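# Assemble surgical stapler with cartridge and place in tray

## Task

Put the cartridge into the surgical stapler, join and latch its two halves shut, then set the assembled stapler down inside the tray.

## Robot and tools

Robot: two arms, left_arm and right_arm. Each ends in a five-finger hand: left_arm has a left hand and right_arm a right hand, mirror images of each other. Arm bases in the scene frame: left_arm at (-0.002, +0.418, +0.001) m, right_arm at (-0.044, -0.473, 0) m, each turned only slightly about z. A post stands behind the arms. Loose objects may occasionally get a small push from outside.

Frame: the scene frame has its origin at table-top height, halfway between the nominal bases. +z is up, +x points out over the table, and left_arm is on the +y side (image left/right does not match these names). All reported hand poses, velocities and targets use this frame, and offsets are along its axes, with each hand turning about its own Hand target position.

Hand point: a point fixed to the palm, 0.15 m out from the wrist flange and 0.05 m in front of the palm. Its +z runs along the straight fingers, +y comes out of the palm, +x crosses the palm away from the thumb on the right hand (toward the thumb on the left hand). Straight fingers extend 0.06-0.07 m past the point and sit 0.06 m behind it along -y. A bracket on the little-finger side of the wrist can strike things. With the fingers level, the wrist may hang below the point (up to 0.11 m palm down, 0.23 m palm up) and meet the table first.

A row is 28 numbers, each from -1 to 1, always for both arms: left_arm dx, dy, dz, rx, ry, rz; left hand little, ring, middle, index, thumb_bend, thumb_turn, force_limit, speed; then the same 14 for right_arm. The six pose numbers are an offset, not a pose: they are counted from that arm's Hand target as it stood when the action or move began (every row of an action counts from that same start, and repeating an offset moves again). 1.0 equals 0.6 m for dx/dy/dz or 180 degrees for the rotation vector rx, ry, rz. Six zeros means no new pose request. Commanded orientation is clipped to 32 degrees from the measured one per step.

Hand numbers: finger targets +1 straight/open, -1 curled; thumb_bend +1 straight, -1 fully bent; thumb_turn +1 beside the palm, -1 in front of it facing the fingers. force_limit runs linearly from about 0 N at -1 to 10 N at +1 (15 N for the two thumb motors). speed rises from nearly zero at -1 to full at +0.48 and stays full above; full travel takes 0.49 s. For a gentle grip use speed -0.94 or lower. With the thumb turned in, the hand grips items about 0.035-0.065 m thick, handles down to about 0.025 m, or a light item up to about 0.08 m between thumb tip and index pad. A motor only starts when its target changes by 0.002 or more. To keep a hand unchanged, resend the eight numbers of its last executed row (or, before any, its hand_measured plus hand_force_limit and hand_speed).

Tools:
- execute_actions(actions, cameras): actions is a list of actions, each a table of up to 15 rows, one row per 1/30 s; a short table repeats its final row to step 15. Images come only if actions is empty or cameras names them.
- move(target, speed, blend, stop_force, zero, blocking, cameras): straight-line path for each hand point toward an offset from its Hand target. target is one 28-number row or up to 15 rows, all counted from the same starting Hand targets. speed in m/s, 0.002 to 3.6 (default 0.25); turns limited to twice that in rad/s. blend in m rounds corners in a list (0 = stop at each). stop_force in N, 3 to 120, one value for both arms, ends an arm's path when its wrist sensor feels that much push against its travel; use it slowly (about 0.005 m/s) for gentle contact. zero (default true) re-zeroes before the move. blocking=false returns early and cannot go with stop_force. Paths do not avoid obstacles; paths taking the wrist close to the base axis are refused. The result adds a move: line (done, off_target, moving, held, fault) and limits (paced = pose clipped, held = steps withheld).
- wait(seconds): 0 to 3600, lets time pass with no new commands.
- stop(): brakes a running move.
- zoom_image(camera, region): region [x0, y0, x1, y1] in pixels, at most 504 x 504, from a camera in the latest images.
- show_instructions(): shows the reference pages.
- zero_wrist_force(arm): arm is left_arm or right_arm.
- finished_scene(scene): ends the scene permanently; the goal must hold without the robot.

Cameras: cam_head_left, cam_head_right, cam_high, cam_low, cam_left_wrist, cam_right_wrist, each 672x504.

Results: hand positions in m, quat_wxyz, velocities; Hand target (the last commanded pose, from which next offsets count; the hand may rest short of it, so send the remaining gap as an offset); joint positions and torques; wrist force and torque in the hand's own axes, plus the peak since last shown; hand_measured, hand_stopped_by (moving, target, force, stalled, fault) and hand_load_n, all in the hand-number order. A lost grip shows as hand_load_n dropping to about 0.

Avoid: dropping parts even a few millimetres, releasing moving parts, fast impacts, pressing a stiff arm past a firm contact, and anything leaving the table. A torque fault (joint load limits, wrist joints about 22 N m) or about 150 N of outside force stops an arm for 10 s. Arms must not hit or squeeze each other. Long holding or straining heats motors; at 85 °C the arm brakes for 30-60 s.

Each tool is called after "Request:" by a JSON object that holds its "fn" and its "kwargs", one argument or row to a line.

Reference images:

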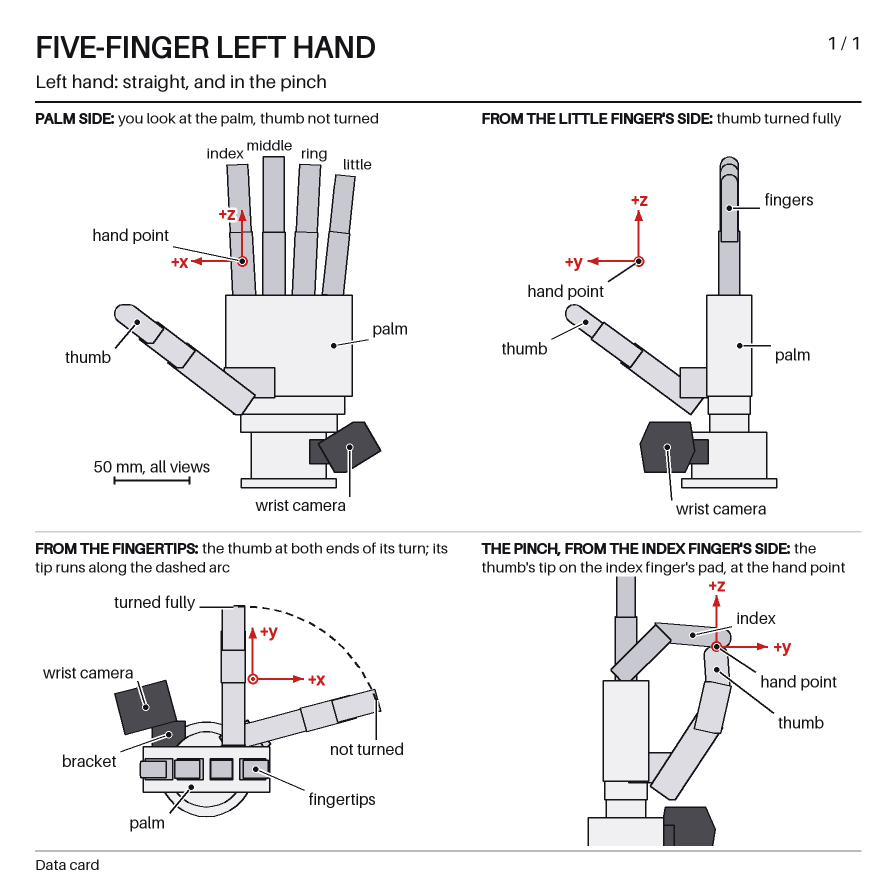

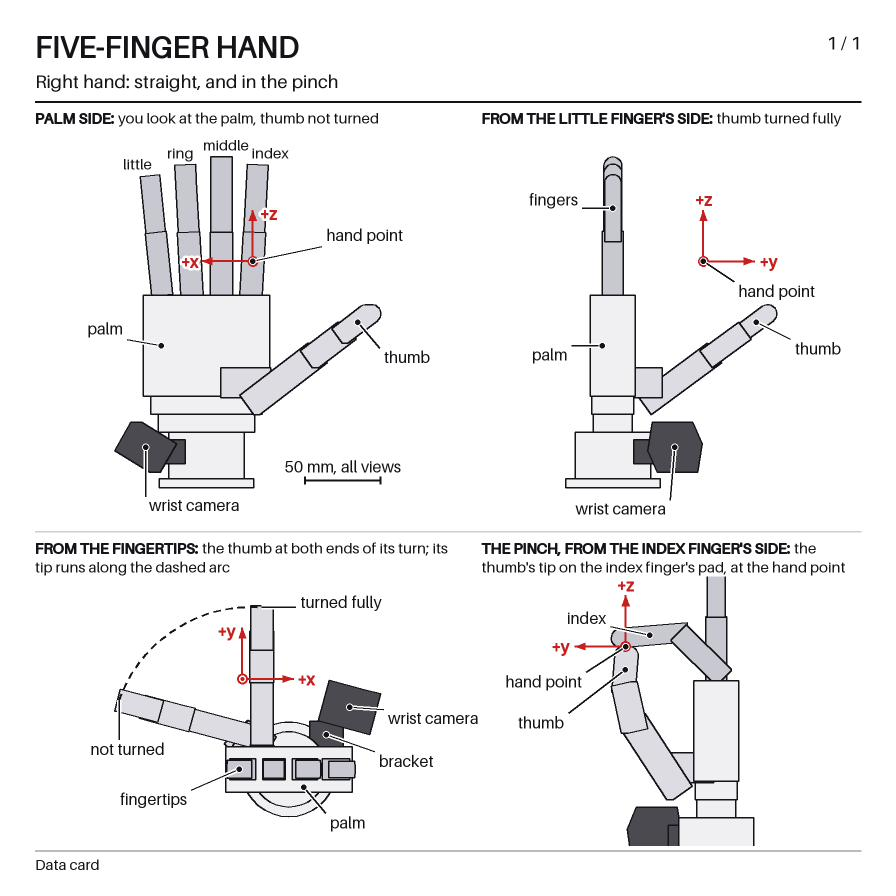

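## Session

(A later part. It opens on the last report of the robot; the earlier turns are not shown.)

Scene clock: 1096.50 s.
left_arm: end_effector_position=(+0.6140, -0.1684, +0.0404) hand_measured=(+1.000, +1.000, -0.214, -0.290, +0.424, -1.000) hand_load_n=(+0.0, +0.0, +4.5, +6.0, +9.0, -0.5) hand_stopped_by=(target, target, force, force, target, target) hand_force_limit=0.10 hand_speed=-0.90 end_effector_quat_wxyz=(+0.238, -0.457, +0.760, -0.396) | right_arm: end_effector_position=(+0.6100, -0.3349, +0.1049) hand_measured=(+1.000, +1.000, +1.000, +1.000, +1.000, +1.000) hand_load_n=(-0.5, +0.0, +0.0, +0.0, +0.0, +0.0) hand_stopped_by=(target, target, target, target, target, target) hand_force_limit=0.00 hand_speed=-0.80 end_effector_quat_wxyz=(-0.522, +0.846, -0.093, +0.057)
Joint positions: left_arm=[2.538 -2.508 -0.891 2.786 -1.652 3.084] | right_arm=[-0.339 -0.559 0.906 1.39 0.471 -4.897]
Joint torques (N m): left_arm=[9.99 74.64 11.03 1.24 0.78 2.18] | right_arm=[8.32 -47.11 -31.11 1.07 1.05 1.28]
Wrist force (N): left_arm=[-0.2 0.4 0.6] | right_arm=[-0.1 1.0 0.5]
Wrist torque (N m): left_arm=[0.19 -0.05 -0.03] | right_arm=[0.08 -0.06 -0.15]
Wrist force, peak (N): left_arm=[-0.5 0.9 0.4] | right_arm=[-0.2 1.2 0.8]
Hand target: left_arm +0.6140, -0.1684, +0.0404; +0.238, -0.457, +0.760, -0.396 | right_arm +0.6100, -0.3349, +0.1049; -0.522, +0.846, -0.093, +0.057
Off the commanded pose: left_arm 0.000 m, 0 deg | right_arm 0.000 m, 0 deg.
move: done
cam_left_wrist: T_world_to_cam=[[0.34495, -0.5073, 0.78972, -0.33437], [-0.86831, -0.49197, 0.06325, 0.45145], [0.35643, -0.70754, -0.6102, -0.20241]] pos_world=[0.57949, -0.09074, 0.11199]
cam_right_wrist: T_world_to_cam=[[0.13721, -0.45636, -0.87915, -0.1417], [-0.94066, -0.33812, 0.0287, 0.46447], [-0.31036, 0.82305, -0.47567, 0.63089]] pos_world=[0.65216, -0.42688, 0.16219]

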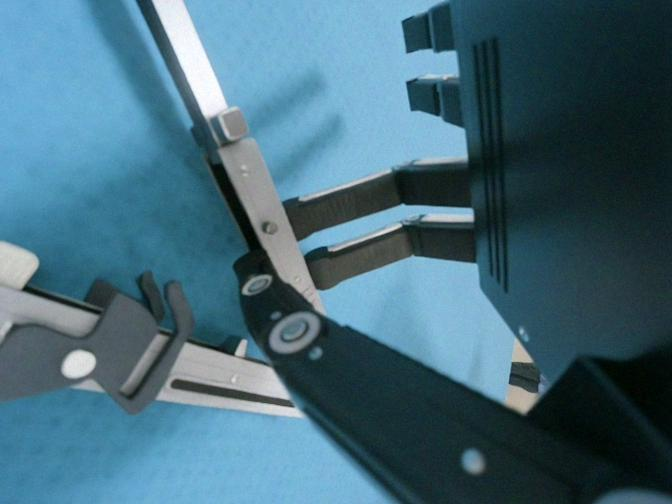

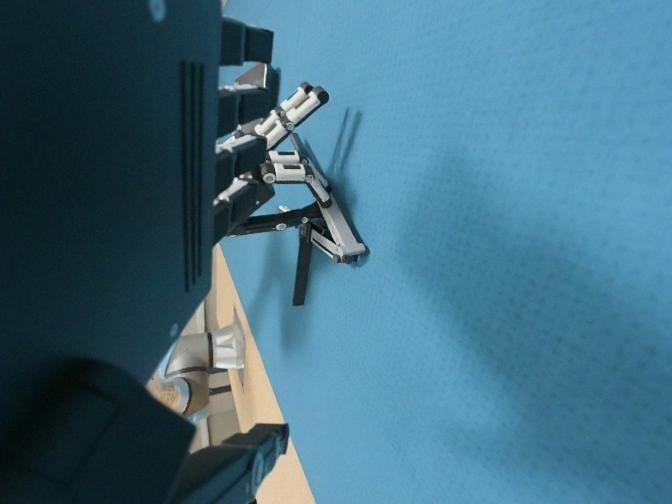

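Request:
{"fn": "move", "kwargs": {
  "target": [
    [0.0025,0.0002,0,0,0,0,1,1,-0.6,-0.6,0.42,-1,0.1,-0.9,0,0,0,0,0,0,1,1,1,1,1,1,0,-0.8],
    [0.0019,0.0102,0,0,0,0,1,1,-0.6,-0.6,0.42,-1,0.1,-0.9,0,0,0,0,0,0,1,1,1,1,1,1,0,-0.8]
  ],
  "speed": 0.01,
  "cameras": ["cam_left_wrist","cam_right_wrist"]
}}

Request:
{"fn": "zoom_image", "kwargs": {
  "camera": "cam_right_wrist",
  "region": [320, 220, 375, 270]
}}

Scene clock: 1132.63 s.
left_arm: end_effector_position=(+0.6151, -0.1623, +0.0404) hand_measured=(+1.000, +1.000, -0.214, -0.290, +0.424, -1.000) hand_load_n=(+0.0, +0.0, +4.5, +6.0, +9.0, -0.5) hand_stopped_by=(target, target, force, force, target, target) hand_force_limit=0.10 hand_speed=-0.90 end_effector_quat_wxyz=(+0.238, -0.457, +0.760, -0.396) | right_arm: end_effector_position=(+0.6100, -0.3349, +0.1049) hand_measured=(+1.000, +1.000, +1.000, +1.000, +1.000, +1.000) hand_load_n=(+0.0, +0.0, +0.0, -0.5, +0.0, -0.5) hand_stopped_by=(target, target, target, target, target, target) hand_force_limit=0.00 hand_speed=-0.80 end_effector_quat_wxyz=(-0.522, +0.846, -0.093, +0.057)
Joint positions: left_arm=[2.546 -2.498 -0.91 2.795 -1.645 3.089] | right_arm=[-0.339 -0.559 0.906 1.39 0.471 -4.897]
Joint torques (N m): left_arm=[9.08 73.58 11.58 1.49 1.12 2.31] | right_arm=[8.82 -50.88 -31.63 1.06 1.2 1.33]
Wrist force (N): left_arm=[-0.4 1.1 0.7] | right_arm=[-0.3 0.9 0.2]
Wrist torque (N m): left_arm=[0.26 -0.02 -0.13] | right_arm=[0.09 -0.01 -0.16]
Wrist force, peak (N): left_arm=[-0.6 1.1 0.9] | right_arm=[0.0 1.2 0.7]
Hand target: left_arm +0.6151, -0.1623, +0.0404; +0.238, -0.457, +0.760, -0.396 | right_arm +0.6100, -0.3349, +0.1049; -0.522, +0.846, -0.093, +0.057
Off the commanded pose: left_arm 0.000 m, 0 deg | right_arm 0.000 m, 0 deg.
move: done
cam_left_wrist: T_world_to_cam=[[0.34495, -0.5073, 0.78972, -0.33165], [-0.86831, -0.49197, 0.06325, 0.45541], [0.35643, -0.70754, -0.6102, -0.19849]] pos_world=[0.58059, -0.08464, 0.11199]
cam_right_wrist: T_world_to_cam=[[0.13721, -0.45636, -0.87915, -0.1417], [-0.94066, -0.33812, 0.0287, 0.46447], [-0.31036, 0.82305, -0.47567, 0.63089]] pos_world=[0.65216, -0.42688, 0.16219]

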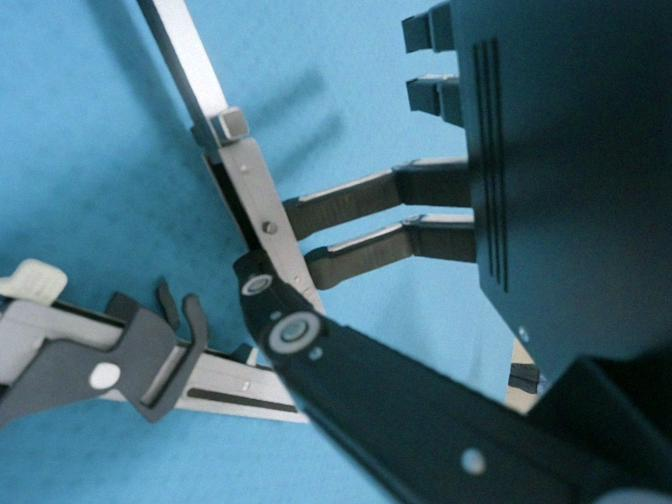

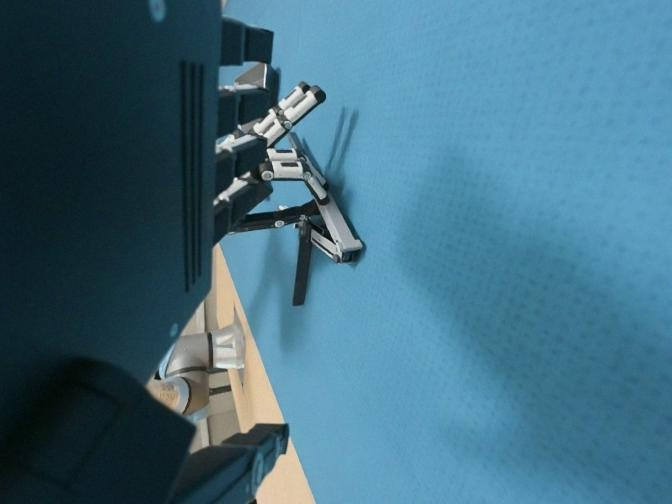

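Scaled by 9.164 from the camera's image (finer frame: 960x720).

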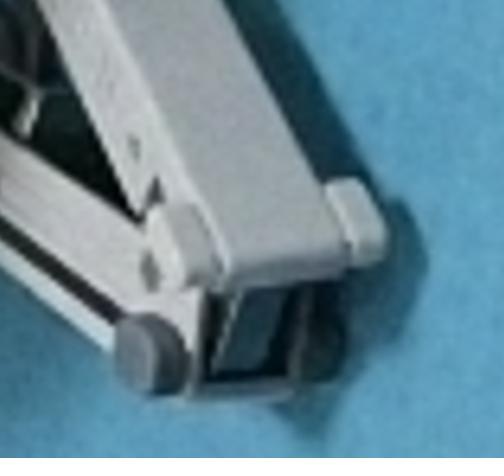

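Request:
{"fn": "move", "kwargs": {
  "target": [0.002,0.0072,0,0,0,0,1,1,-0.6,-0.6,0.42,-1,0.1,-0.9,0,0,0,0,0,0,1,1,1,1,1,1,0,-0.8],
  "speed": 0.008,
  "stop_force": 3,
  "cameras": ["cam_left_wrist","cam_right_wrist"]
}}

Request:
{"fn": "zoom_image", "kwargs": {
  "camera": "cam_right_wrist",
  "region": [320, 220, 375, 270]
}}

Scene clock: 1143.33 s.
left_arm: end_effector_position=(+0.6163, -0.1579, +0.0404) hand_measured=(+1.000, +1.000, -0.214, -0.290, +0.424, -1.000) hand_load_n=(+0.0, +0.0, +4.5, +6.0, +9.0, +0.0) hand_stopped_by=(target, target, force, force, target, target) hand_force_limit=0.10 hand_speed=-0.90 end_effector_quat_wxyz=(+0.238, -0.457, +0.760, -0.396) | right_arm: end_effector_position=(+0.6100, -0.3349, +0.1049) hand_measured=(+1.000, +1.000, +1.000, +1.000, +1.000, +1.000) hand_load_n=(+0.0, +0.0, +0.0, +0.0, +0.0, -0.5) hand_stopped_by=(target, target, target, target, target, target) hand_force_limit=0.00 hand_speed=-0.80 end_effector_quat_wxyz=(-0.522, +0.846, -0.093, +0.057)
Joint positions: left_arm=[2.553 -2.492 -0.923 2.801 -1.64 3.093] | right_arm=[-0.339 -0.559 0.906 1.39 0.471 -4.897]
Joint torques (N m): left_arm=[9.93 73.28 11.02 1.46 1.22 2.48] | right_arm=[8.29 -53.39 -32.37 1.22 1.04 1.17]
Wrist force (N): left_arm=[-0.3 1.0 0.8] | right_arm=[0.1 0.7 0.7]
Wrist torque (N m): left_arm=[0.24 -0.03 -0.12] | right_arm=[0.02 -0.09 -0.15]
Wrist force, peak (N): left_arm=[-0.4 1.1 1.0] | right_arm=[0.1 1.1 0.9]
Hand target: left_arm +0.6163, -0.1579, +0.0404; +0.238, -0.457, +0.760, -0.396 | right_arm +0.6100, -0.3349, +0.1049; -0.522, +0.846, -0.093, +0.057
Off the commanded pose: left_arm 0.000 m, 0 deg | right_arm 0.000 m, 0 deg.
move: done
cam_left_wrist: T_world_to_cam=[[0.34495, -0.5073, 0.78972, -0.32984], [-0.86831, -0.49197, 0.06325, 0.45862], [0.35643, -0.70754, -0.6102, -0.1958]] pos_world=[0.58179, -0.08024, 0.11199]
cam_right_wrist: T_world_to_cam=[[0.13721, -0.45636, -0.87915, -0.1417], [-0.94066, -0.33812, 0.0287, 0.46447], [-0.31036, 0.82305, -0.47567, 0.63089]] pos_world=[0.65216, -0.42688, 0.16219]

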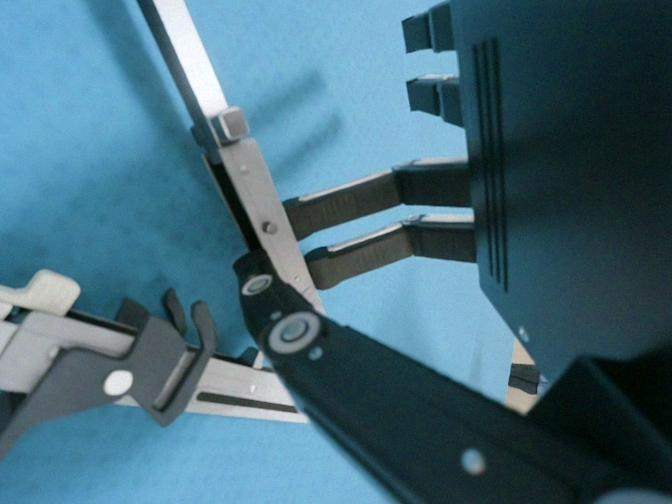

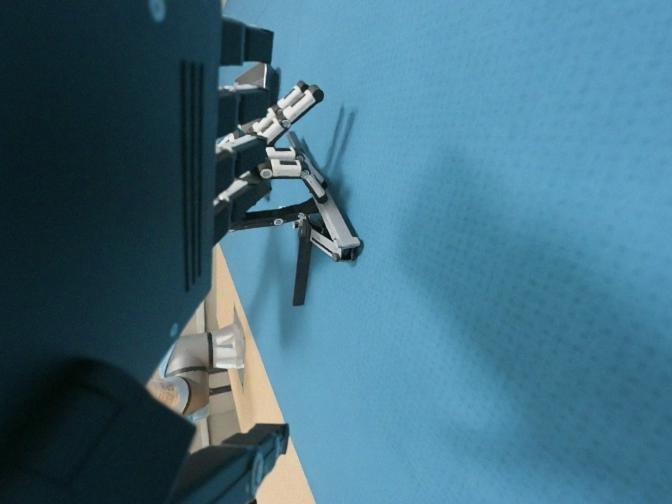

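Scaled by 9.164 from the camera's image (finer frame: 960x720).

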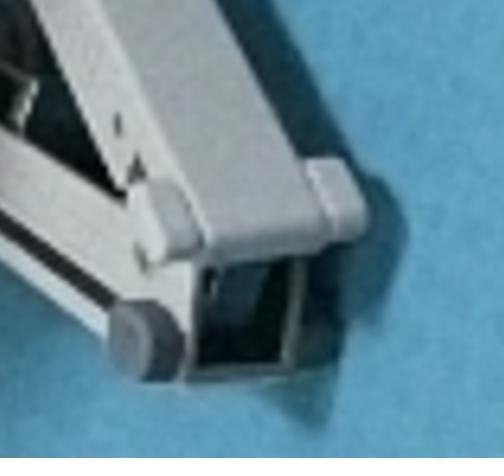

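Request:
{"fn": "move", "kwargs": {
  "target": [0.0011,0.0022,0,0,0,0,1,1,-0.6,-0.6,0.42,-1,0.1,-0.9,0,0,0,0,0,0,1,1,1,1,1,1,0,-0.8],
  "speed": 0.008,
  "stop_force": 3,
  "cameras": ["cam_left_wrist","cam_right_wrist"]
}}

Request:
{"fn": "zoom_image", "kwargs": {
  "camera": "cam_right_wrist",
  "region": [320, 220, 375, 270]
}}

Scene clock: 1174.47 s.
left_arm: end_effector_position=(+0.6170, -0.1566, +0.0404) hand_measured=(+1.000, +1.000, -0.214, -0.290, +0.424, -1.000) hand_load_n=(+0.0, +0.0, +5.0, +5.5, +9.0, +0.0) hand_stopped_by=(target, target, force, force, target, target) hand_force_limit=0.10 hand_speed=-0.90 end_effector_quat_wxyz=(+0.238, -0.457, +0.760, -0.396) | right_arm: end_effector_position=(+0.6100, -0.3349, +0.1049) hand_measured=(+1.000, +1.000, +1.000, +1.000, +1.000, +1.000) hand_load_n=(+0.0, +0.0, +0.0, +0.0, +0.0, -0.5) hand_stopped_by=(target, target, target, target, target, target) hand_force_limit=0.00 hand_speed=-0.80 end_effector_quat_wxyz=(-0.522, +0.846, -0.093, +0.057)
Joint positions: left_arm=[2.555 -2.49 -0.925 2.803 -1.638 3.094] | right_arm=[-0.339 -0.559 0.906 1.39 0.471 -4.897]
Joint torques (N m): left_arm=[10.03 72.94 11 1.5 1.15 2.49] | right_arm=[7.29 -55.56 -31.34 1.18 0.99 1.18]
Wrist force (N): left_arm=[-0.5 0.8 0.7] | right_arm=[0.0 0.8 0.2]
Wrist torque (N m): left_arm=[0.22 -0.01 -0.13] | right_arm=[0.06 -0.05 -0.16]
Wrist force, peak (N): left_arm=[-0.4 1.2 0.9] | right_arm=[0.1 1.3 0.9]
Hand target: left_arm +0.6170, -0.1566, +0.0404; +0.238, -0.457, +0.760, -0.396 | right_arm +0.6100, -0.3349, +0.1049; -0.522, +0.846, -0.093, +0.057
Off the commanded pose: left_arm 0.000 m, 0 deg | right_arm 0.000 m, 0 deg.
move: done
cam_left_wrist: T_world_to_cam=[[0.34495, -0.5073, 0.78972, -0.32942], [-0.86831, -0.49197, 0.06325, 0.45986], [0.35643, -0.70754, -0.6102, -0.19513]] pos_world=[0.58249, -0.07894, 0.11199]
cam_right_wrist: T_world_to_cam=[[0.13721, -0.45636, -0.87915, -0.1417], [-0.94066, -0.33812, 0.0287, 0.46447], [-0.31036, 0.82305, -0.47567, 0.63089]] pos_world=[0.65216, -0.42688, 0.16219]

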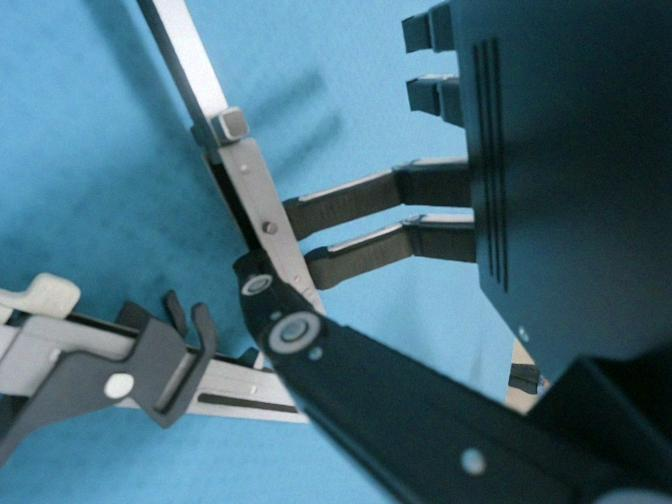

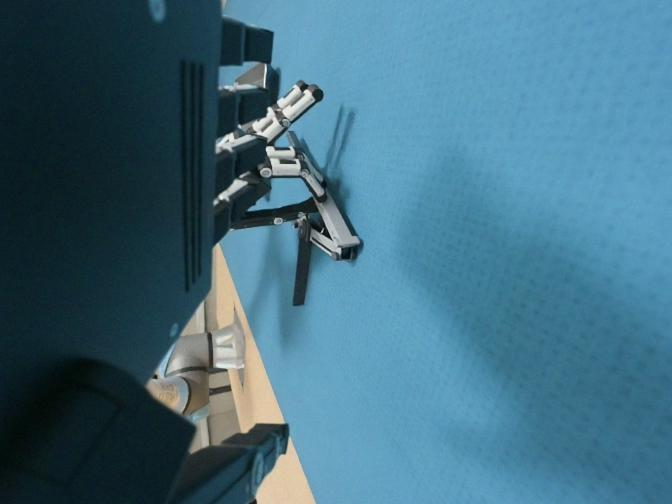

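Scaled by 9.164 from the camera's image (finer frame: 960x720).

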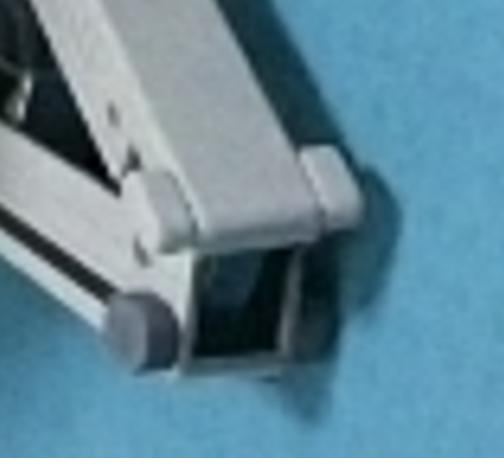

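Request:
{"fn": "move", "kwargs": {
  "target": [-0.01275,0.01025,0,0,0,0.05,1,1,-0.6,-0.6,0.42,-1,0.1,-0.9,0,0,0,0,0,0,1,1,1,1,1,1,0,-0.8],
  "speed": 0.01,
  "cameras": ["cam_left_wrist","cam_right_wrist"]
}}

Request:
{"fn": "zoom_image", "kwargs": {
  "camera": "cam_right_wrist",
  "region": [320, 210, 375, 270]
}}

Scene clock: 1194.30 s.
left_arm: end_effector_position=(+0.6094, -0.1505, +0.0406) hand_measured=(+1.000, +1.000, -0.214, -0.290, +0.424, -1.000) hand_load_n=(+0.0, +0.0, +4.5, +5.5, +9.0, +0.0) hand_stopped_by=(target, target, force, force, target, target) hand_force_limit=0.10 hand_speed=-0.90 end_effector_quat_wxyz=(+0.268, -0.516, +0.722, -0.376) | right_arm: end_effector_position=(+0.6100, -0.3349, +0.1049) hand_measured=(+1.000, +1.000, +1.000, +1.000, +1.000, +1.000) hand_load_n=(-0.5, +0.0, +0.0, +0.0, +0.0, +0.0) hand_stopped_by=(target, target, target, target, target, target) hand_force_limit=0.00 hand_speed=-0.80 end_effector_quat_wxyz=(-0.522, +0.846, -0.093, +0.057)
Joint positions: left_arm=[2.515 -2.482 -0.942 2.795 -1.799 2.979] | right_arm=[-0.339 -0.559 0.906 1.39 0.471 -4.897]
Joint torques (N m): left_arm=[-6.6 39.99 13.11 -1.63 -1.8 -2.31] | right_arm=[7.89 -61.19 -31.68 1.39 1.15 0.94]
Wrist force (N): left_arm=[-0.4 1.2 0.5] | right_arm=[-0.4 0.9 0.8]
Wrist torque (N m): left_arm=[0.27 -0.03 -0.02] | right_arm=[0.04 -0.03 -0.17]
Wrist force, peak (N): left_arm=[-0.6 1.5 0.5] | right_arm=[-0.2 1.0 1.1]
Hand target: left_arm +0.6093, -0.1505, +0.0404; +0.268, -0.516, +0.722, -0.376 | right_arm +0.6100, -0.3349, +0.1049; -0.522, +0.846, -0.093, +0.057
Off the commanded pose: left_arm 0.000 m, 0 deg | right_arm 0.000 m, 0 deg.
move: done
cam_left_wrist: T_world_to_cam=[[0.41977, -0.44711, 0.78986, -0.36031], [-0.78082, -0.62157, 0.06313, 0.38346], [0.46273, -0.64324, -0.61002, -0.2431]] pos_world=[0.56315, -0.07912, 0.11209]
cam_right_wrist: T_world_to_cam=[[0.13721, -0.45636, -0.87915, -0.1417], [-0.94066, -0.33812, 0.0287, 0.46447], [-0.31036, 0.82305, -0.47567, 0.63089]] pos_world=[0.65216, -0.42688, 0.16219]

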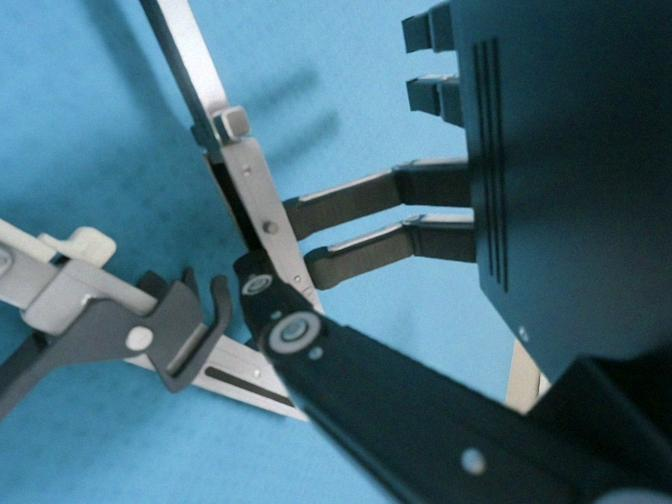

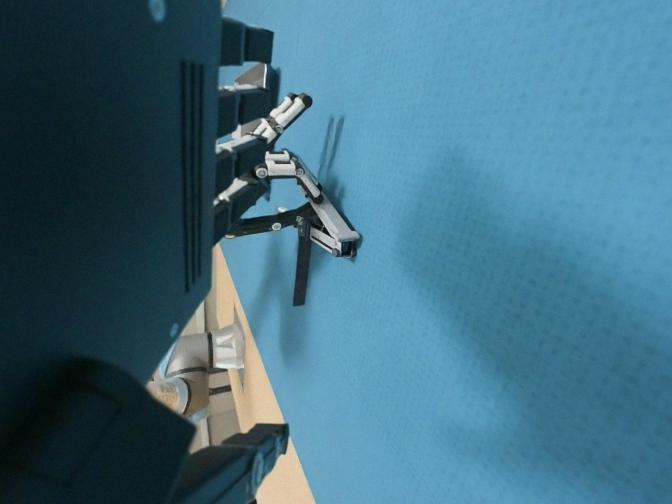

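Scaled by 8.400 from the camera's image (finer frame: 960x720).

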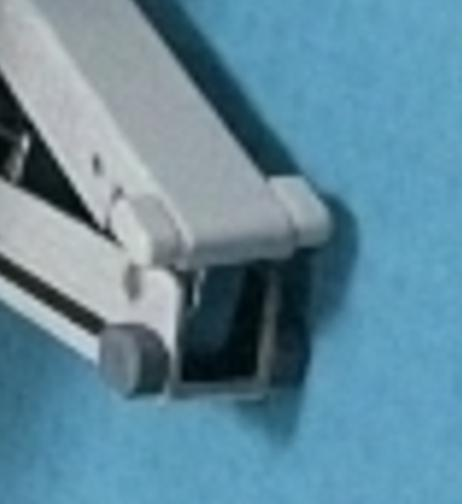

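Request:
{"fn": "move", "kwargs": {
  "target": [0,0,-0.006,0,0,0,1,1,-0.6,-0.6,0.42,-1,0.1,-0.9,0,0,0,0,0,0,1,1,1,1,1,1,0,-0.8],
  "speed": 0.006,
  "stop_force": 3
}}

Request:
{"fn": "move", "kwargs": {
  "target": [0,0,0,0,0,0,1,1,0.35,0.35,0.42,-1,0.1,-0.88,0,0,0,0,0,0,1,1,1,1,1,1,0,-0.8],
  "cameras": ["cam_left_wrist","cam_right_wrist"]
}}

Scene clock: 1208.87 s.
left_arm: end_effector_position=(+0.6093, -0.1505, +0.0368) hand_measured=(+1.000, +1.000, -0.214, -0.290, +0.424, -1.000) hand_load_n=(+0.0, +0.0, +4.5, +5.5, +9.0, +0.0) hand_stopped_by=(target, target, force, force, target, target) hand_force_limit=0.10 hand_speed=-0.90 end_effector_quat_wxyz=(+0.268, -0.516, +0.722, -0.376) | right_arm: end_effector_position=(+0.6100, -0.3349, +0.1049) hand_measured=(+1.000, +1.000, +1.000, +1.000, +1.000, +1.000) hand_load_n=(+0.0, +0.0, +0.0, +0.0, +0.0, -0.5) hand_stopped_by=(target, target, target, target, target, target) hand_force_limit=0.00 hand_speed=-0.80 end_effector_quat_wxyz=(-0.522, +0.846, -0.093, +0.057)
Joint positions: left_arm=[2.515 -2.486 -0.946 2.802 -1.799 2.978] | right_arm=[-0.339 -0.559 0.906 1.39 0.471 -4.897]
Joint torques (N m): left_arm=[-6.71 29.45 10.51 1.09 -1.8 -2.09] | right_arm=[6.76 -63.75 -31.04 1.3 1.08 0.94]
Wrist force (N): left_arm=[-0.2 0.2 0.5] | right_arm=[-0.3 0.8 0.6]
Wrist torque (N m): left_arm=[0.18 -0.04 -0.02] | right_arm=[0.04 -0.02 -0.17]
Wrist force, peak (N): left_arm=[-0.5 1.3 0.5] | right_arm=[0.1 1.3 1.1]
Hand target: left_arm +0.6093, -0.1505, +0.0368; +0.268, -0.516, +0.722, -0.376 | right_arm +0.6100, -0.3349, +0.1049; -0.522, +0.846, -0.093, +0.057
Off the commanded pose: left_arm 0.000 m, 0 deg | right_arm 0.000 m, 0 deg.
move: done

Scene clock: 1211.07 s.
left_arm: end_effector_position=(+0.6093, -0.1505, +0.0368) hand_measured=(+1.000, +1.000, +0.350, +0.350, +0.420, -1.000) hand_load_n=(+0.0, +0.0, +0.0, +0.0, +0.0, +0.0) hand_stopped_by=(target, target, target, target, target, target) hand_force_limit=0.10 hand_speed=-0.88 end_effector_quat_wxyz=(+0.268, -0.516, +0.722, -0.376) | right_arm: end_effector_position=(+0.6100, -0.3349, +0.1049) hand_measured=(+1.000, +1.000, +1.000, +1.000, +1.000, +1.000) hand_load_n=(+0.0, +0.0, +0.0, +0.0, +0.0, -0.5) hand_stopped_by=(target, target, target, target, target, target) hand_force_limit=0.00 hand_speed=-0.80 end_effector_quat_wxyz=(-0.522, +0.846, -0.093, +0.057)
Joint positions: left_arm=[2.515 -2.486 -0.946 2.802 -1.799 2.978] | right_arm=[-0.339 -0.559 0.906 1.39 0.471 -4.897]
Joint torques (N m): left_arm=[-6.24 32.99 14.29 0.9 -1.44 -1.51] | right_arm=[8.13 -65.58 -31.83 1.27 1.05 0.81]
Wrist force (N): left_arm=[-0.2 -0.2 -0.1] | right_arm=[-0.1 0.7 0.6]
Wrist torque (N m): left_arm=[0.17 -0.07 0.01] | right_arm=[0.03 -0.06 -0.15]
Wrist force, peak (N): left_arm=[-0.6 -1.3 -0.8] | right_arm=[0.1 1.6 0.6]
Hand target: left_arm +0.6093, -0.1505, +0.0368; +0.268, -0.516, +0.722, -0.376 | right_arm +0.6100, -0.3349, +0.1049; -0.522, +0.846, -0.093, +0.057
Off the commanded pose: left_arm 0.000 m, 0 deg | right_arm 0.000 m, 0 deg.
move: done
cam_left_wrist: T_world_to_cam=[[0.42005, -0.44714, 0.7897, -0.35753], [-0.78066, -0.62175, 0.06321, 0.38344], [0.46273, -0.64304, -0.61023, -0.24534]] pos_world=[0.56305, -0.07922, 0.10839]
cam_right_wrist: T_world_to_cam=[[0.13721, -0.45636, -0.87915, -0.1417], [-0.94066, -0.33812, 0.0287, 0.46447], [-0.31036, 0.82305, -0.47567, 0.63089]] pos_world=[0.65216, -0.42688, 0.16219]

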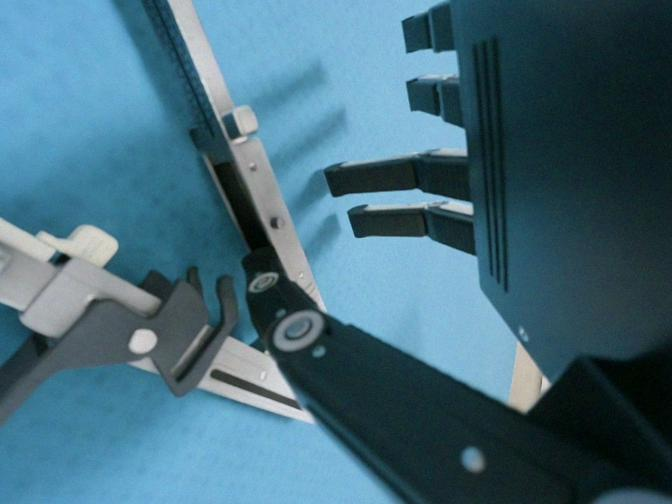

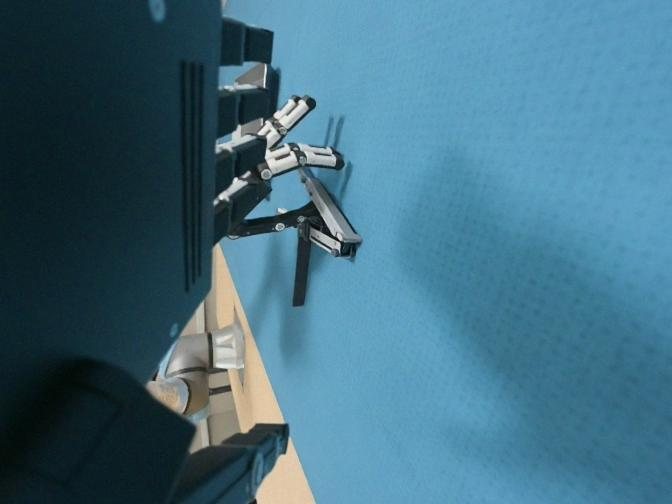

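Request:
{"fn": "move", "kwargs": {
  "target": [
    [-0.0024,0.0008,0.003,0,0,0,1,1,0.35,0.35,0.42,-1,0.1,-0.88,0,0,0,0,0,0,1,1,1,1,1,1,0,-0.8],
    [-0.0024,0.0008,0.12,0,0,0,1,1,0.35,0.35,0.42,-1,0.1,-0.88,0,0,0,0,0,0,1,1,1,1,1,1,0,-0.8]
  ],
  "speed": [0.01,0.06],
  "cameras": ["cam_left_wrist","cam_right_wrist"]
}}

Request:
{"fn": "zoom_image", "kwargs": {
  "camera": "cam_right_wrist",
  "region": [270, 160, 370, 280]
}}

Scene clock: 1221.13 s.
left_arm: end_effector_position=(+0.6079, -0.1500, +0.1087) hand_measured=(+1.000, +1.000, +0.350, +0.350, +0.420, -1.000) hand_load_n=(+0.0, +0.0, +0.0, +0.0, +0.0, +0.0) hand_stopped_by=(target, target, target, target, target, target) hand_force_limit=0.10 hand_speed=-0.88 end_effector_quat_wxyz=(+0.268, -0.516, +0.722, -0.376) | right_arm: end_effector_position=(+0.6100, -0.3349, +0.1049) hand_measured=(+1.000, +1.000, +1.000, +1.000, +1.000, +1.000) hand_load_n=(-0.5, +0.0, +0.0, +0.0, +0.0, -0.5) hand_stopped_by=(target, target, target, target, target, target) hand_force_limit=0.00 hand_speed=-0.80 end_effector_quat_wxyz=(-0.522, +0.846, -0.093, +0.057)
Joint positions: left_arm=[2.514 -2.435 -0.853 2.658 -1.799 2.978] | right_arm=[-0.339 -0.559 0.906 1.39 0.471 -4.897]
Joint torques (N m): left_arm=[-6.36 71.04 31.71 -1.75 -0.71 -0.88] | right_arm=[8.88 -67.57 -30.91 1.36 1.2 0.62]
Wrist force (N): left_arm=[-0.3 -0.4 -0.3] | right_arm=[-0.3 0.9 0.8]
Wrist torque (N m): left_arm=[0.16 -0.06 0.00] | right_arm=[0.05 -0.04 -0.17]
Wrist force, peak (N): left_arm=[-0.4 -1.0 -0.5] | right_arm=[-0.1 1.2 1.0]
Hand target: left_arm +0.6079, -0.1500, +0.1088; +0.268, -0.516, +0.722, -0.376 | right_arm +0.6100, -0.3349, +0.1049; -0.522, +0.846, -0.093, +0.057
Off the commanded pose: left_arm 0.000 m, 0 deg | right_arm 0.000 m, 0 deg.
move: done
cam_left_wrist: T_world_to_cam=[[0.42, -0.44705, 0.78978, -0.41347], [-0.7807, -0.6217, 0.06325, 0.37813], [0.46273, -0.64314, -0.61013, -0.20052]] pos_world=[0.56165, -0.07872, 0.18029]
cam_right_wrist: T_world_to_cam=[[0.13721, -0.45636, -0.87915, -0.1417], [-0.94066, -0.33812, 0.0287, 0.46447], [-0.31036, 0.82305, -0.47567, 0.63089]] pos_world=[0.65216, -0.42688, 0.16219]

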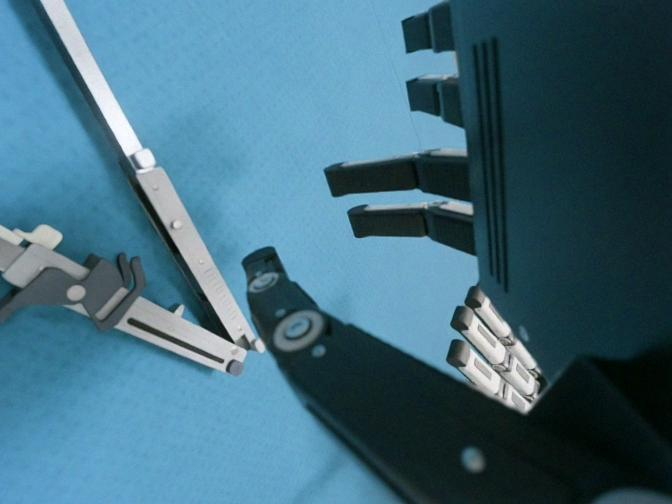

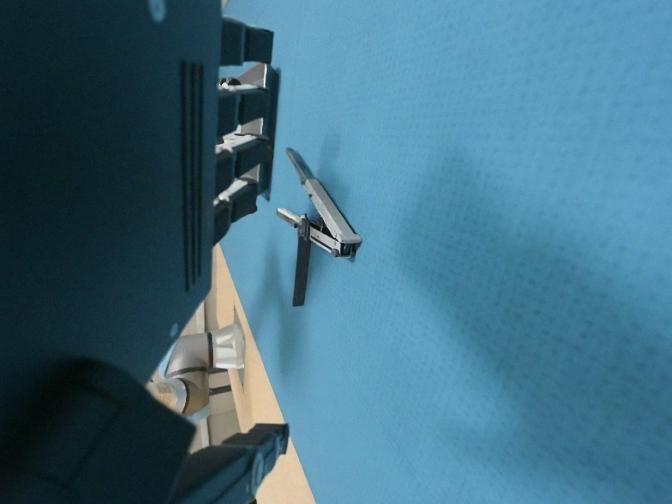

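Scaled by 4.200 from the camera's image (finer frame: 960x720).

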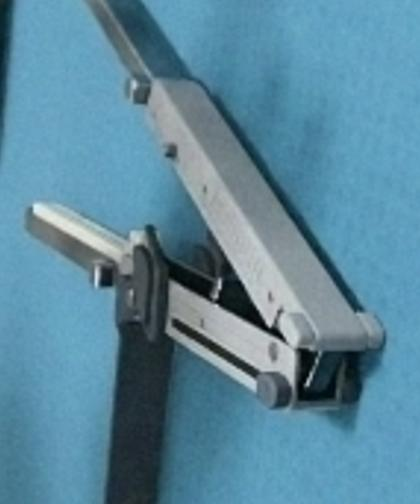

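Request:
{"fn": "zoom_image", "kwargs": {
  "camera": "cam_left_wrist",
  "region": [0, 140, 280, 400]
}}

Request:
{"fn": "zoom_image", "kwargs": {
  "camera": "cam_left_wrist",
  "region": [180, 300, 280, 390]
}}

Scaled by 1.800 from the camera's image (finer frame: 960x720).

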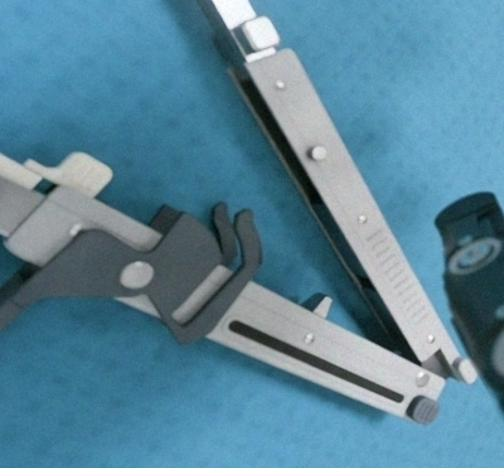

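Scaled by 5.040 from the camera's image (finer frame: 960x720).

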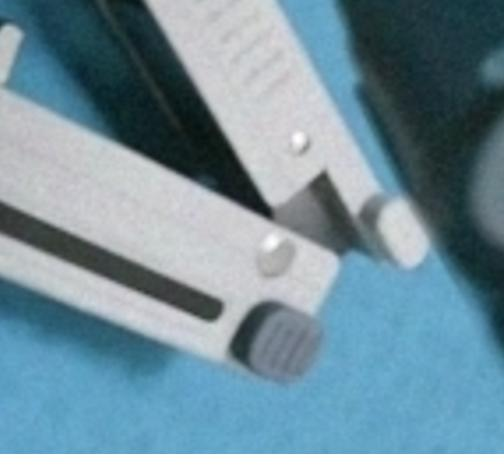

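Request:
{"fn": "move", "kwargs": {
  "target": [0.0493,0.1405,0,0,0,0,1,1,0,0,1,1,0.1,0,0,0,0,0,0,0,1,1,1,1,1,1,0,-0.8],
  "speed": 0.1
}}

Request:
{"fn": "move", "kwargs": {
  "target": [0,0,-0.1213,0,0,0,1,1,0,0,1,1,0.1,0,0,0,0,0,0,0,1,1,1,1,1,1,0,-0.8],
  "speed": 0.03,
  "stop_force": 5,
  "cameras": ["cam_left_wrist","cam_right_wrist","cam_low"]
}}

Scene clock: 1284.33 s.
left_arm: end_effector_position=(+0.6374, -0.0658, +0.1088) hand_measured=(+1.000, +1.000, +0.000, +0.000, +1.000, +1.000) hand_load_n=(+0.0, +0.0, +0.0, +0.0, +0.0, +0.0) hand_stopped_by=(target, target, target, target, target, target) hand_force_limit=0.10 hand_speed=0.00 end_effector_quat_wxyz=(+0.268, -0.516, +0.722, -0.376) | right_arm: end_effector_position=(+0.6100, -0.3349, +0.1049) hand_measured=(+1.000, +1.000, +1.000, +1.000, +1.000, +1.000) hand_load_n=(+0.0, +0.0, +0.0, +0.0, +0.0, -0.5) hand_stopped_by=(target, target, target, target, target, target) hand_force_limit=0.00 hand_speed=-0.80 end_effector_quat_wxyz=(-0.522, +0.846, -0.093, +0.057)
Joint positions: left_arm=[2.652 -2.327 -1.044 2.755 -1.687 3.06] | right_arm=[-0.339 -0.559 0.906 1.39 0.471 -4.897]
Joint torques (N m): left_arm=[8.44 67.7 11.07 1.34 1.23 2.35] | right_arm=[7.42 -68.19 -31.25 1.41 1.06 0.62]
Motor temperatures (°C): left_arm=[31 31 28 34 31 35] | right_arm=[28 36 33 33 38 36]
Wrist force (N): left_arm=[-0.7 -0.2 -0.3] | right_arm=[0.1 0.9 0.5]
Wrist torque (N m): left_arm=[0.19 -0.01 -0.11] | right_arm=[0.06 -0.08 -0.14]
Wrist force, peak (N): left_arm=[-1.5 -0.5 0.1] | right_arm=[0.0 1.1 0.8]
Hand target: left_arm +0.6375, -0.0657, +0.1088; +0.268, -0.516, +0.722, -0.376 | right_arm +0.6100, -0.3349, +0.1049; -0.522, +0.846, -0.093, +0.057
Off the commanded pose: left_arm 0.000 m, 0 deg | right_arm 0.000 m, 0 deg.
move: done

Scene clock: 1287.80 s.
left_arm: end_effector_position=(+0.6375, -0.0657, +0.0360) hand_measured=(+1.000, +1.000, +0.000, +0.000, +1.000, +1.000) hand_load_n=(+0.0, +0.0, +0.5, +0.0, -0.5, +0.0) hand_stopped_by=(target, target, target, target, target, target) hand_force_limit=0.10 hand_speed=0.00 end_effector_quat_wxyz=(+0.268, -0.516, +0.722, -0.376) | right_arm: end_effector_position=(+0.6100, -0.3349, +0.1049) hand_measured=(+1.000, +1.000, +1.000, +1.000, +1.000, +1.000) hand_load_n=(+0.0, +0.0, +0.0, +0.0, +0.0, -0.5) hand_stopped_by=(target, target, target, target, target, target) hand_force_limit=0.00 hand_speed=-0.80 end_effector_quat_wxyz=(-0.522, +0.846, -0.093, +0.057)
Joint positions: left_arm=[2.652 -2.385 -1.135 2.904 -1.687 3.06] | right_arm=[-0.339 -0.559 0.906 1.39 0.471 -4.897]
Joint torques (N m): left_arm=[9.77 26.74 10.12 1.39 1.05 2.44] | right_arm=[7.4 -66.9 -31.43 1.25 0.97 0.57]
Wrist force (N): left_arm=[-0.8 -0.6 -0.1] | right_arm=[0.4 1.3 0.4]
Wrist torque (N m): left_arm=[0.12 0.01 -0.09] | right_arm=[0.13 -0.11 -0.11]
Wrist force, peak (N): left_arm=[-1.0 -0.7 -0.2] | right_arm=[0.4 1.3 0.4]
Hand target: left_arm +0.6375, -0.0657, +0.0360; +0.268, -0.516, +0.722, -0.376 | right_arm +0.6100, -0.3349, +0.1049; -0.522, +0.846, -0.093, +0.057
Off the commanded pose: left_arm 0.000 m, 0 deg | right_arm 0.000 m, 0 deg.
move: done
cam_left_wrist: T_world_to_cam=[[0.42005, -0.44714, 0.7897, -0.33083], [-0.78066, -0.62175, 0.06321, 0.45824], [0.46273, -0.64304, -0.61023, -0.20434]] pos_world=[0.59125, 0.00558, 0.10759]
cam_right_wrist: T_world_to_cam=[[0.13721, -0.45636, -0.87915, -0.1417], [-0.94066, -0.33812, 0.0287, 0.46447], [-0.31036, 0.82305, -0.47567, 0.63089]] pos_world=[0.65216, -0.42688, 0.16219]
Images, in order (width x height): cam_low 672x504, cam_left_wrist 672x504, cam_right_wrist 672x504.

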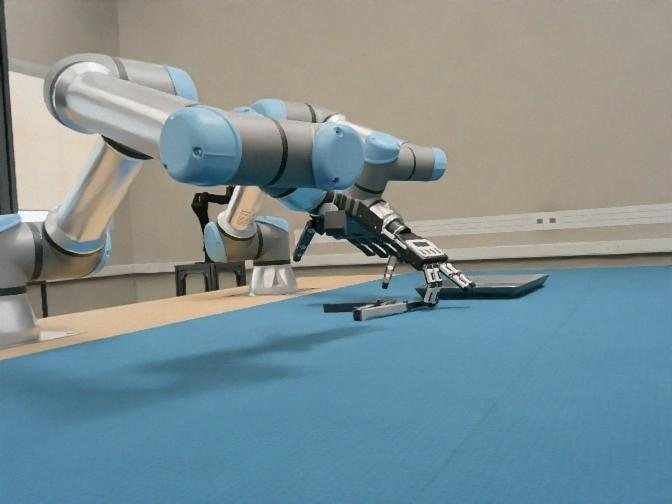

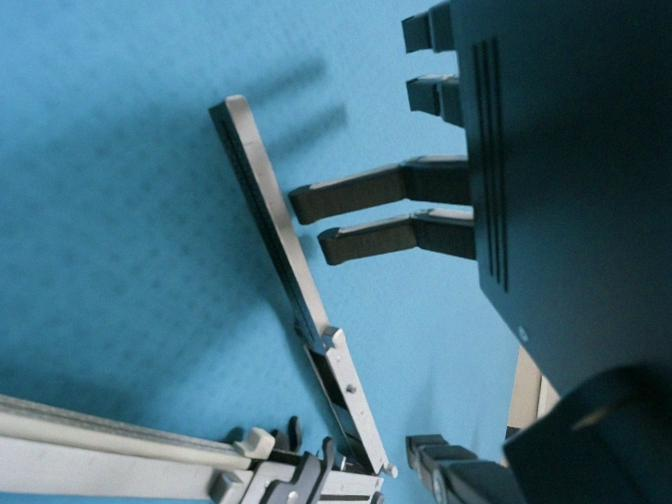

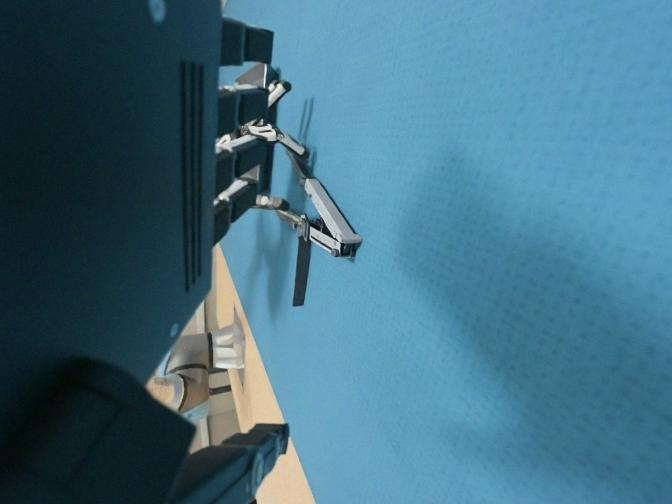

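Request:
{"fn": "move", "kwargs": {
  "target": [-0.05,0.0135,0,0,0,0.035,1,1,0,0,1,1,0.1,0,0,0,0,0,0,0,1,1,1,1,1,1,0,-0.8],
  "speed": 0.025,
  "cameras": ["cam_left_wrist","cam_right_wrist"]
}}

Request:
{"fn": "zoom_image", "kwargs": {
  "camera": "cam_right_wrist",
  "region": [270, 160, 370, 280]
}}

Scene clock: 1296.07 s.
left_arm: end_effector_position=(+0.6075, -0.0576, +0.0360) hand_measured=(+1.000, +1.000, +0.000, +0.000, +1.000, +1.000) hand_load_n=(+0.0, +0.0, +0.0, +0.0, +0.0, +0.0) hand_stopped_by=(target, target, target, target, target, target) hand_force_limit=0.10 hand_speed=0.00 end_effector_quat_wxyz=(+0.289, -0.554, +0.692, -0.360) | right_arm: end_effector_position=(+0.6100, -0.3349, +0.1049) hand_measured=(+1.000, +1.000, +1.000, +1.000, +1.000, +1.000) hand_load_n=(+0.0, +0.5, +0.0, +0.0, +0.0, +0.0) hand_stopped_by=(target, target, target, target, target, target) hand_force_limit=0.00 hand_speed=-0.80 end_effector_quat_wxyz=(-0.522, +0.846, -0.093, +0.057)
Joint positions: left_arm=[2.609 -2.333 -1.232 2.933 -1.811 2.969] | right_arm=[-0.339 -0.559 0.906 1.39 0.471 -4.897]
Joint torques (N m): left_arm=[-7.67 66.41 10.09 1.13 -1.95 -2.48] | right_arm=[7.75 -66.97 -31.35 1.36 1.25 0.42]
Wrist force (N): left_arm=[-0.6 -0.6 -0.1] | right_arm=[-0.1 0.8 0.2]
Wrist torque (N m): left_arm=[0.11 -0.02 0.01] | right_arm=[0.07 -0.05 -0.15]
Wrist force, peak (N): left_arm=[-1.2 -0.7 -0.1] | right_arm=[0.1 1.0 1.3]
Hand target: left_arm +0.6075, -0.0576, +0.0360; +0.289, -0.555, +0.692, -0.360 | right_arm +0.6100, -0.3349, +0.1049; -0.522, +0.846, -0.093, +0.057
Off the commanded pose: left_arm 0.000 m, 0 deg | right_arm 0.000 m, 0 deg.
move: done
cam_left_wrist: T_world_to_cam=[[0.4665, -0.39843, 0.7897, -0.34001], [-0.70789, -0.70348, 0.06324, 0.39093], [0.53035, -0.58852, -0.61022, -0.22318]] pos_world=[0.55371, 0.00819, 0.10759]
cam_right_wrist: T_world_to_cam=[[0.13721, -0.45636, -0.87915, -0.1417], [-0.94066, -0.33812, 0.0287, 0.46447], [-0.31036, 0.82305, -0.47567, 0.63089]] pos_world=[0.65216, -0.42688, 0.16219]

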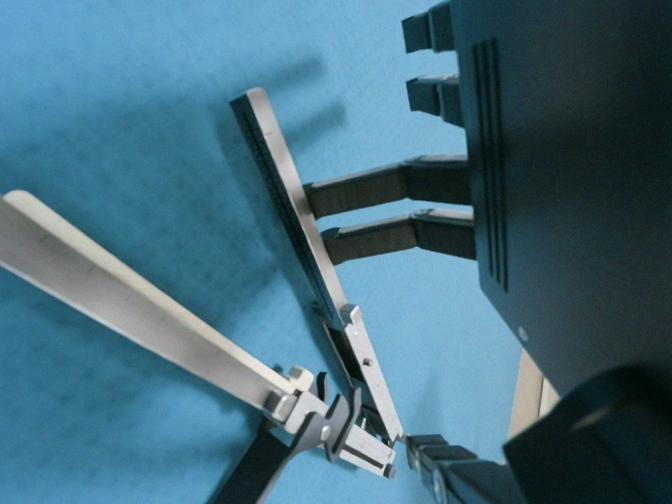

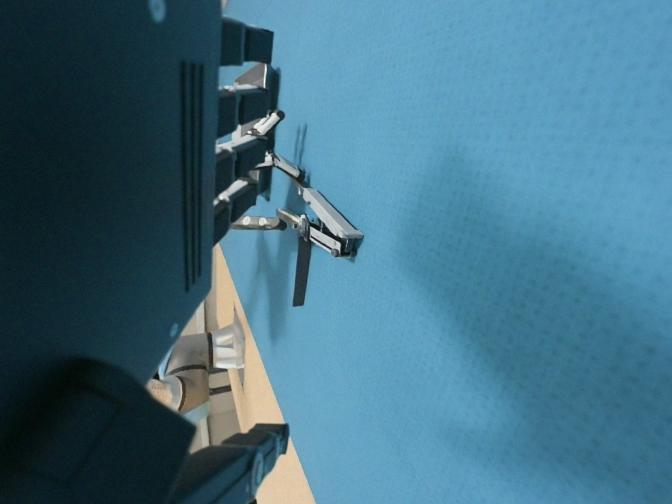

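Scaled by 4.200 from the camera's image (finer frame: 960x720).

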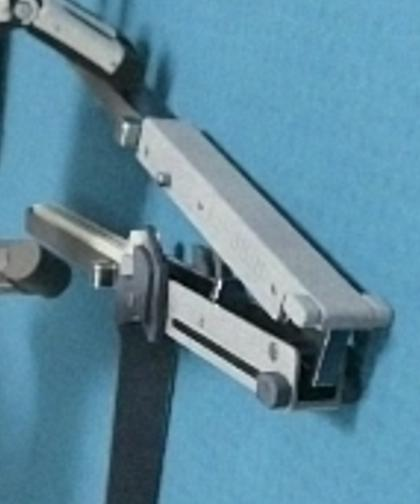

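Request:
{"fn": "zoom_image", "kwargs": {
  "camera": "cam_right_wrist",
  "region": [325, 220, 370, 265]
}}

Request:
{"fn": "zoom_image", "kwargs": {
  "camera": "cam_left_wrist",
  "region": [280, 290, 420, 490]
}}

Scaled by 11.200 from the camera's image (finer frame: 960x720).

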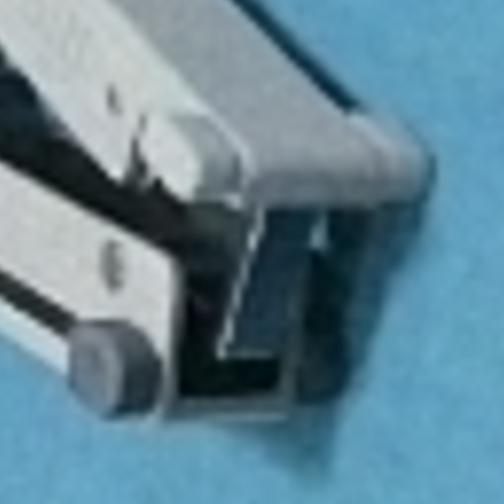

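Scaled by 2.520 from the camera's image (finer frame: 960x720).

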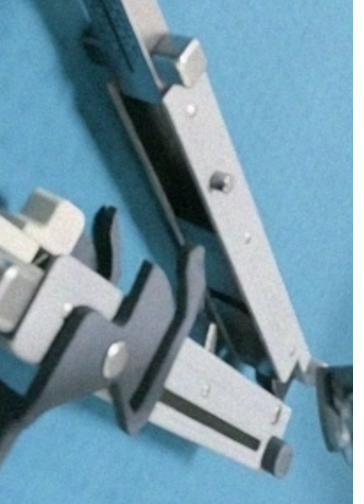

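Request:
{"fn": "zoom_image", "kwargs": {
  "camera": "cam_right_wrist",
  "region": [290, 180, 370, 265]
}}

Scaled by 5.929 from the camera's image (finer frame: 960x720).

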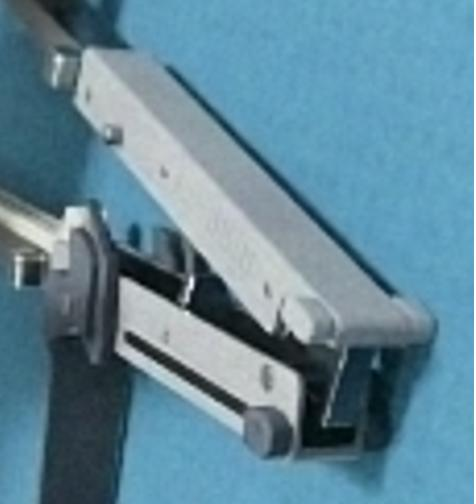

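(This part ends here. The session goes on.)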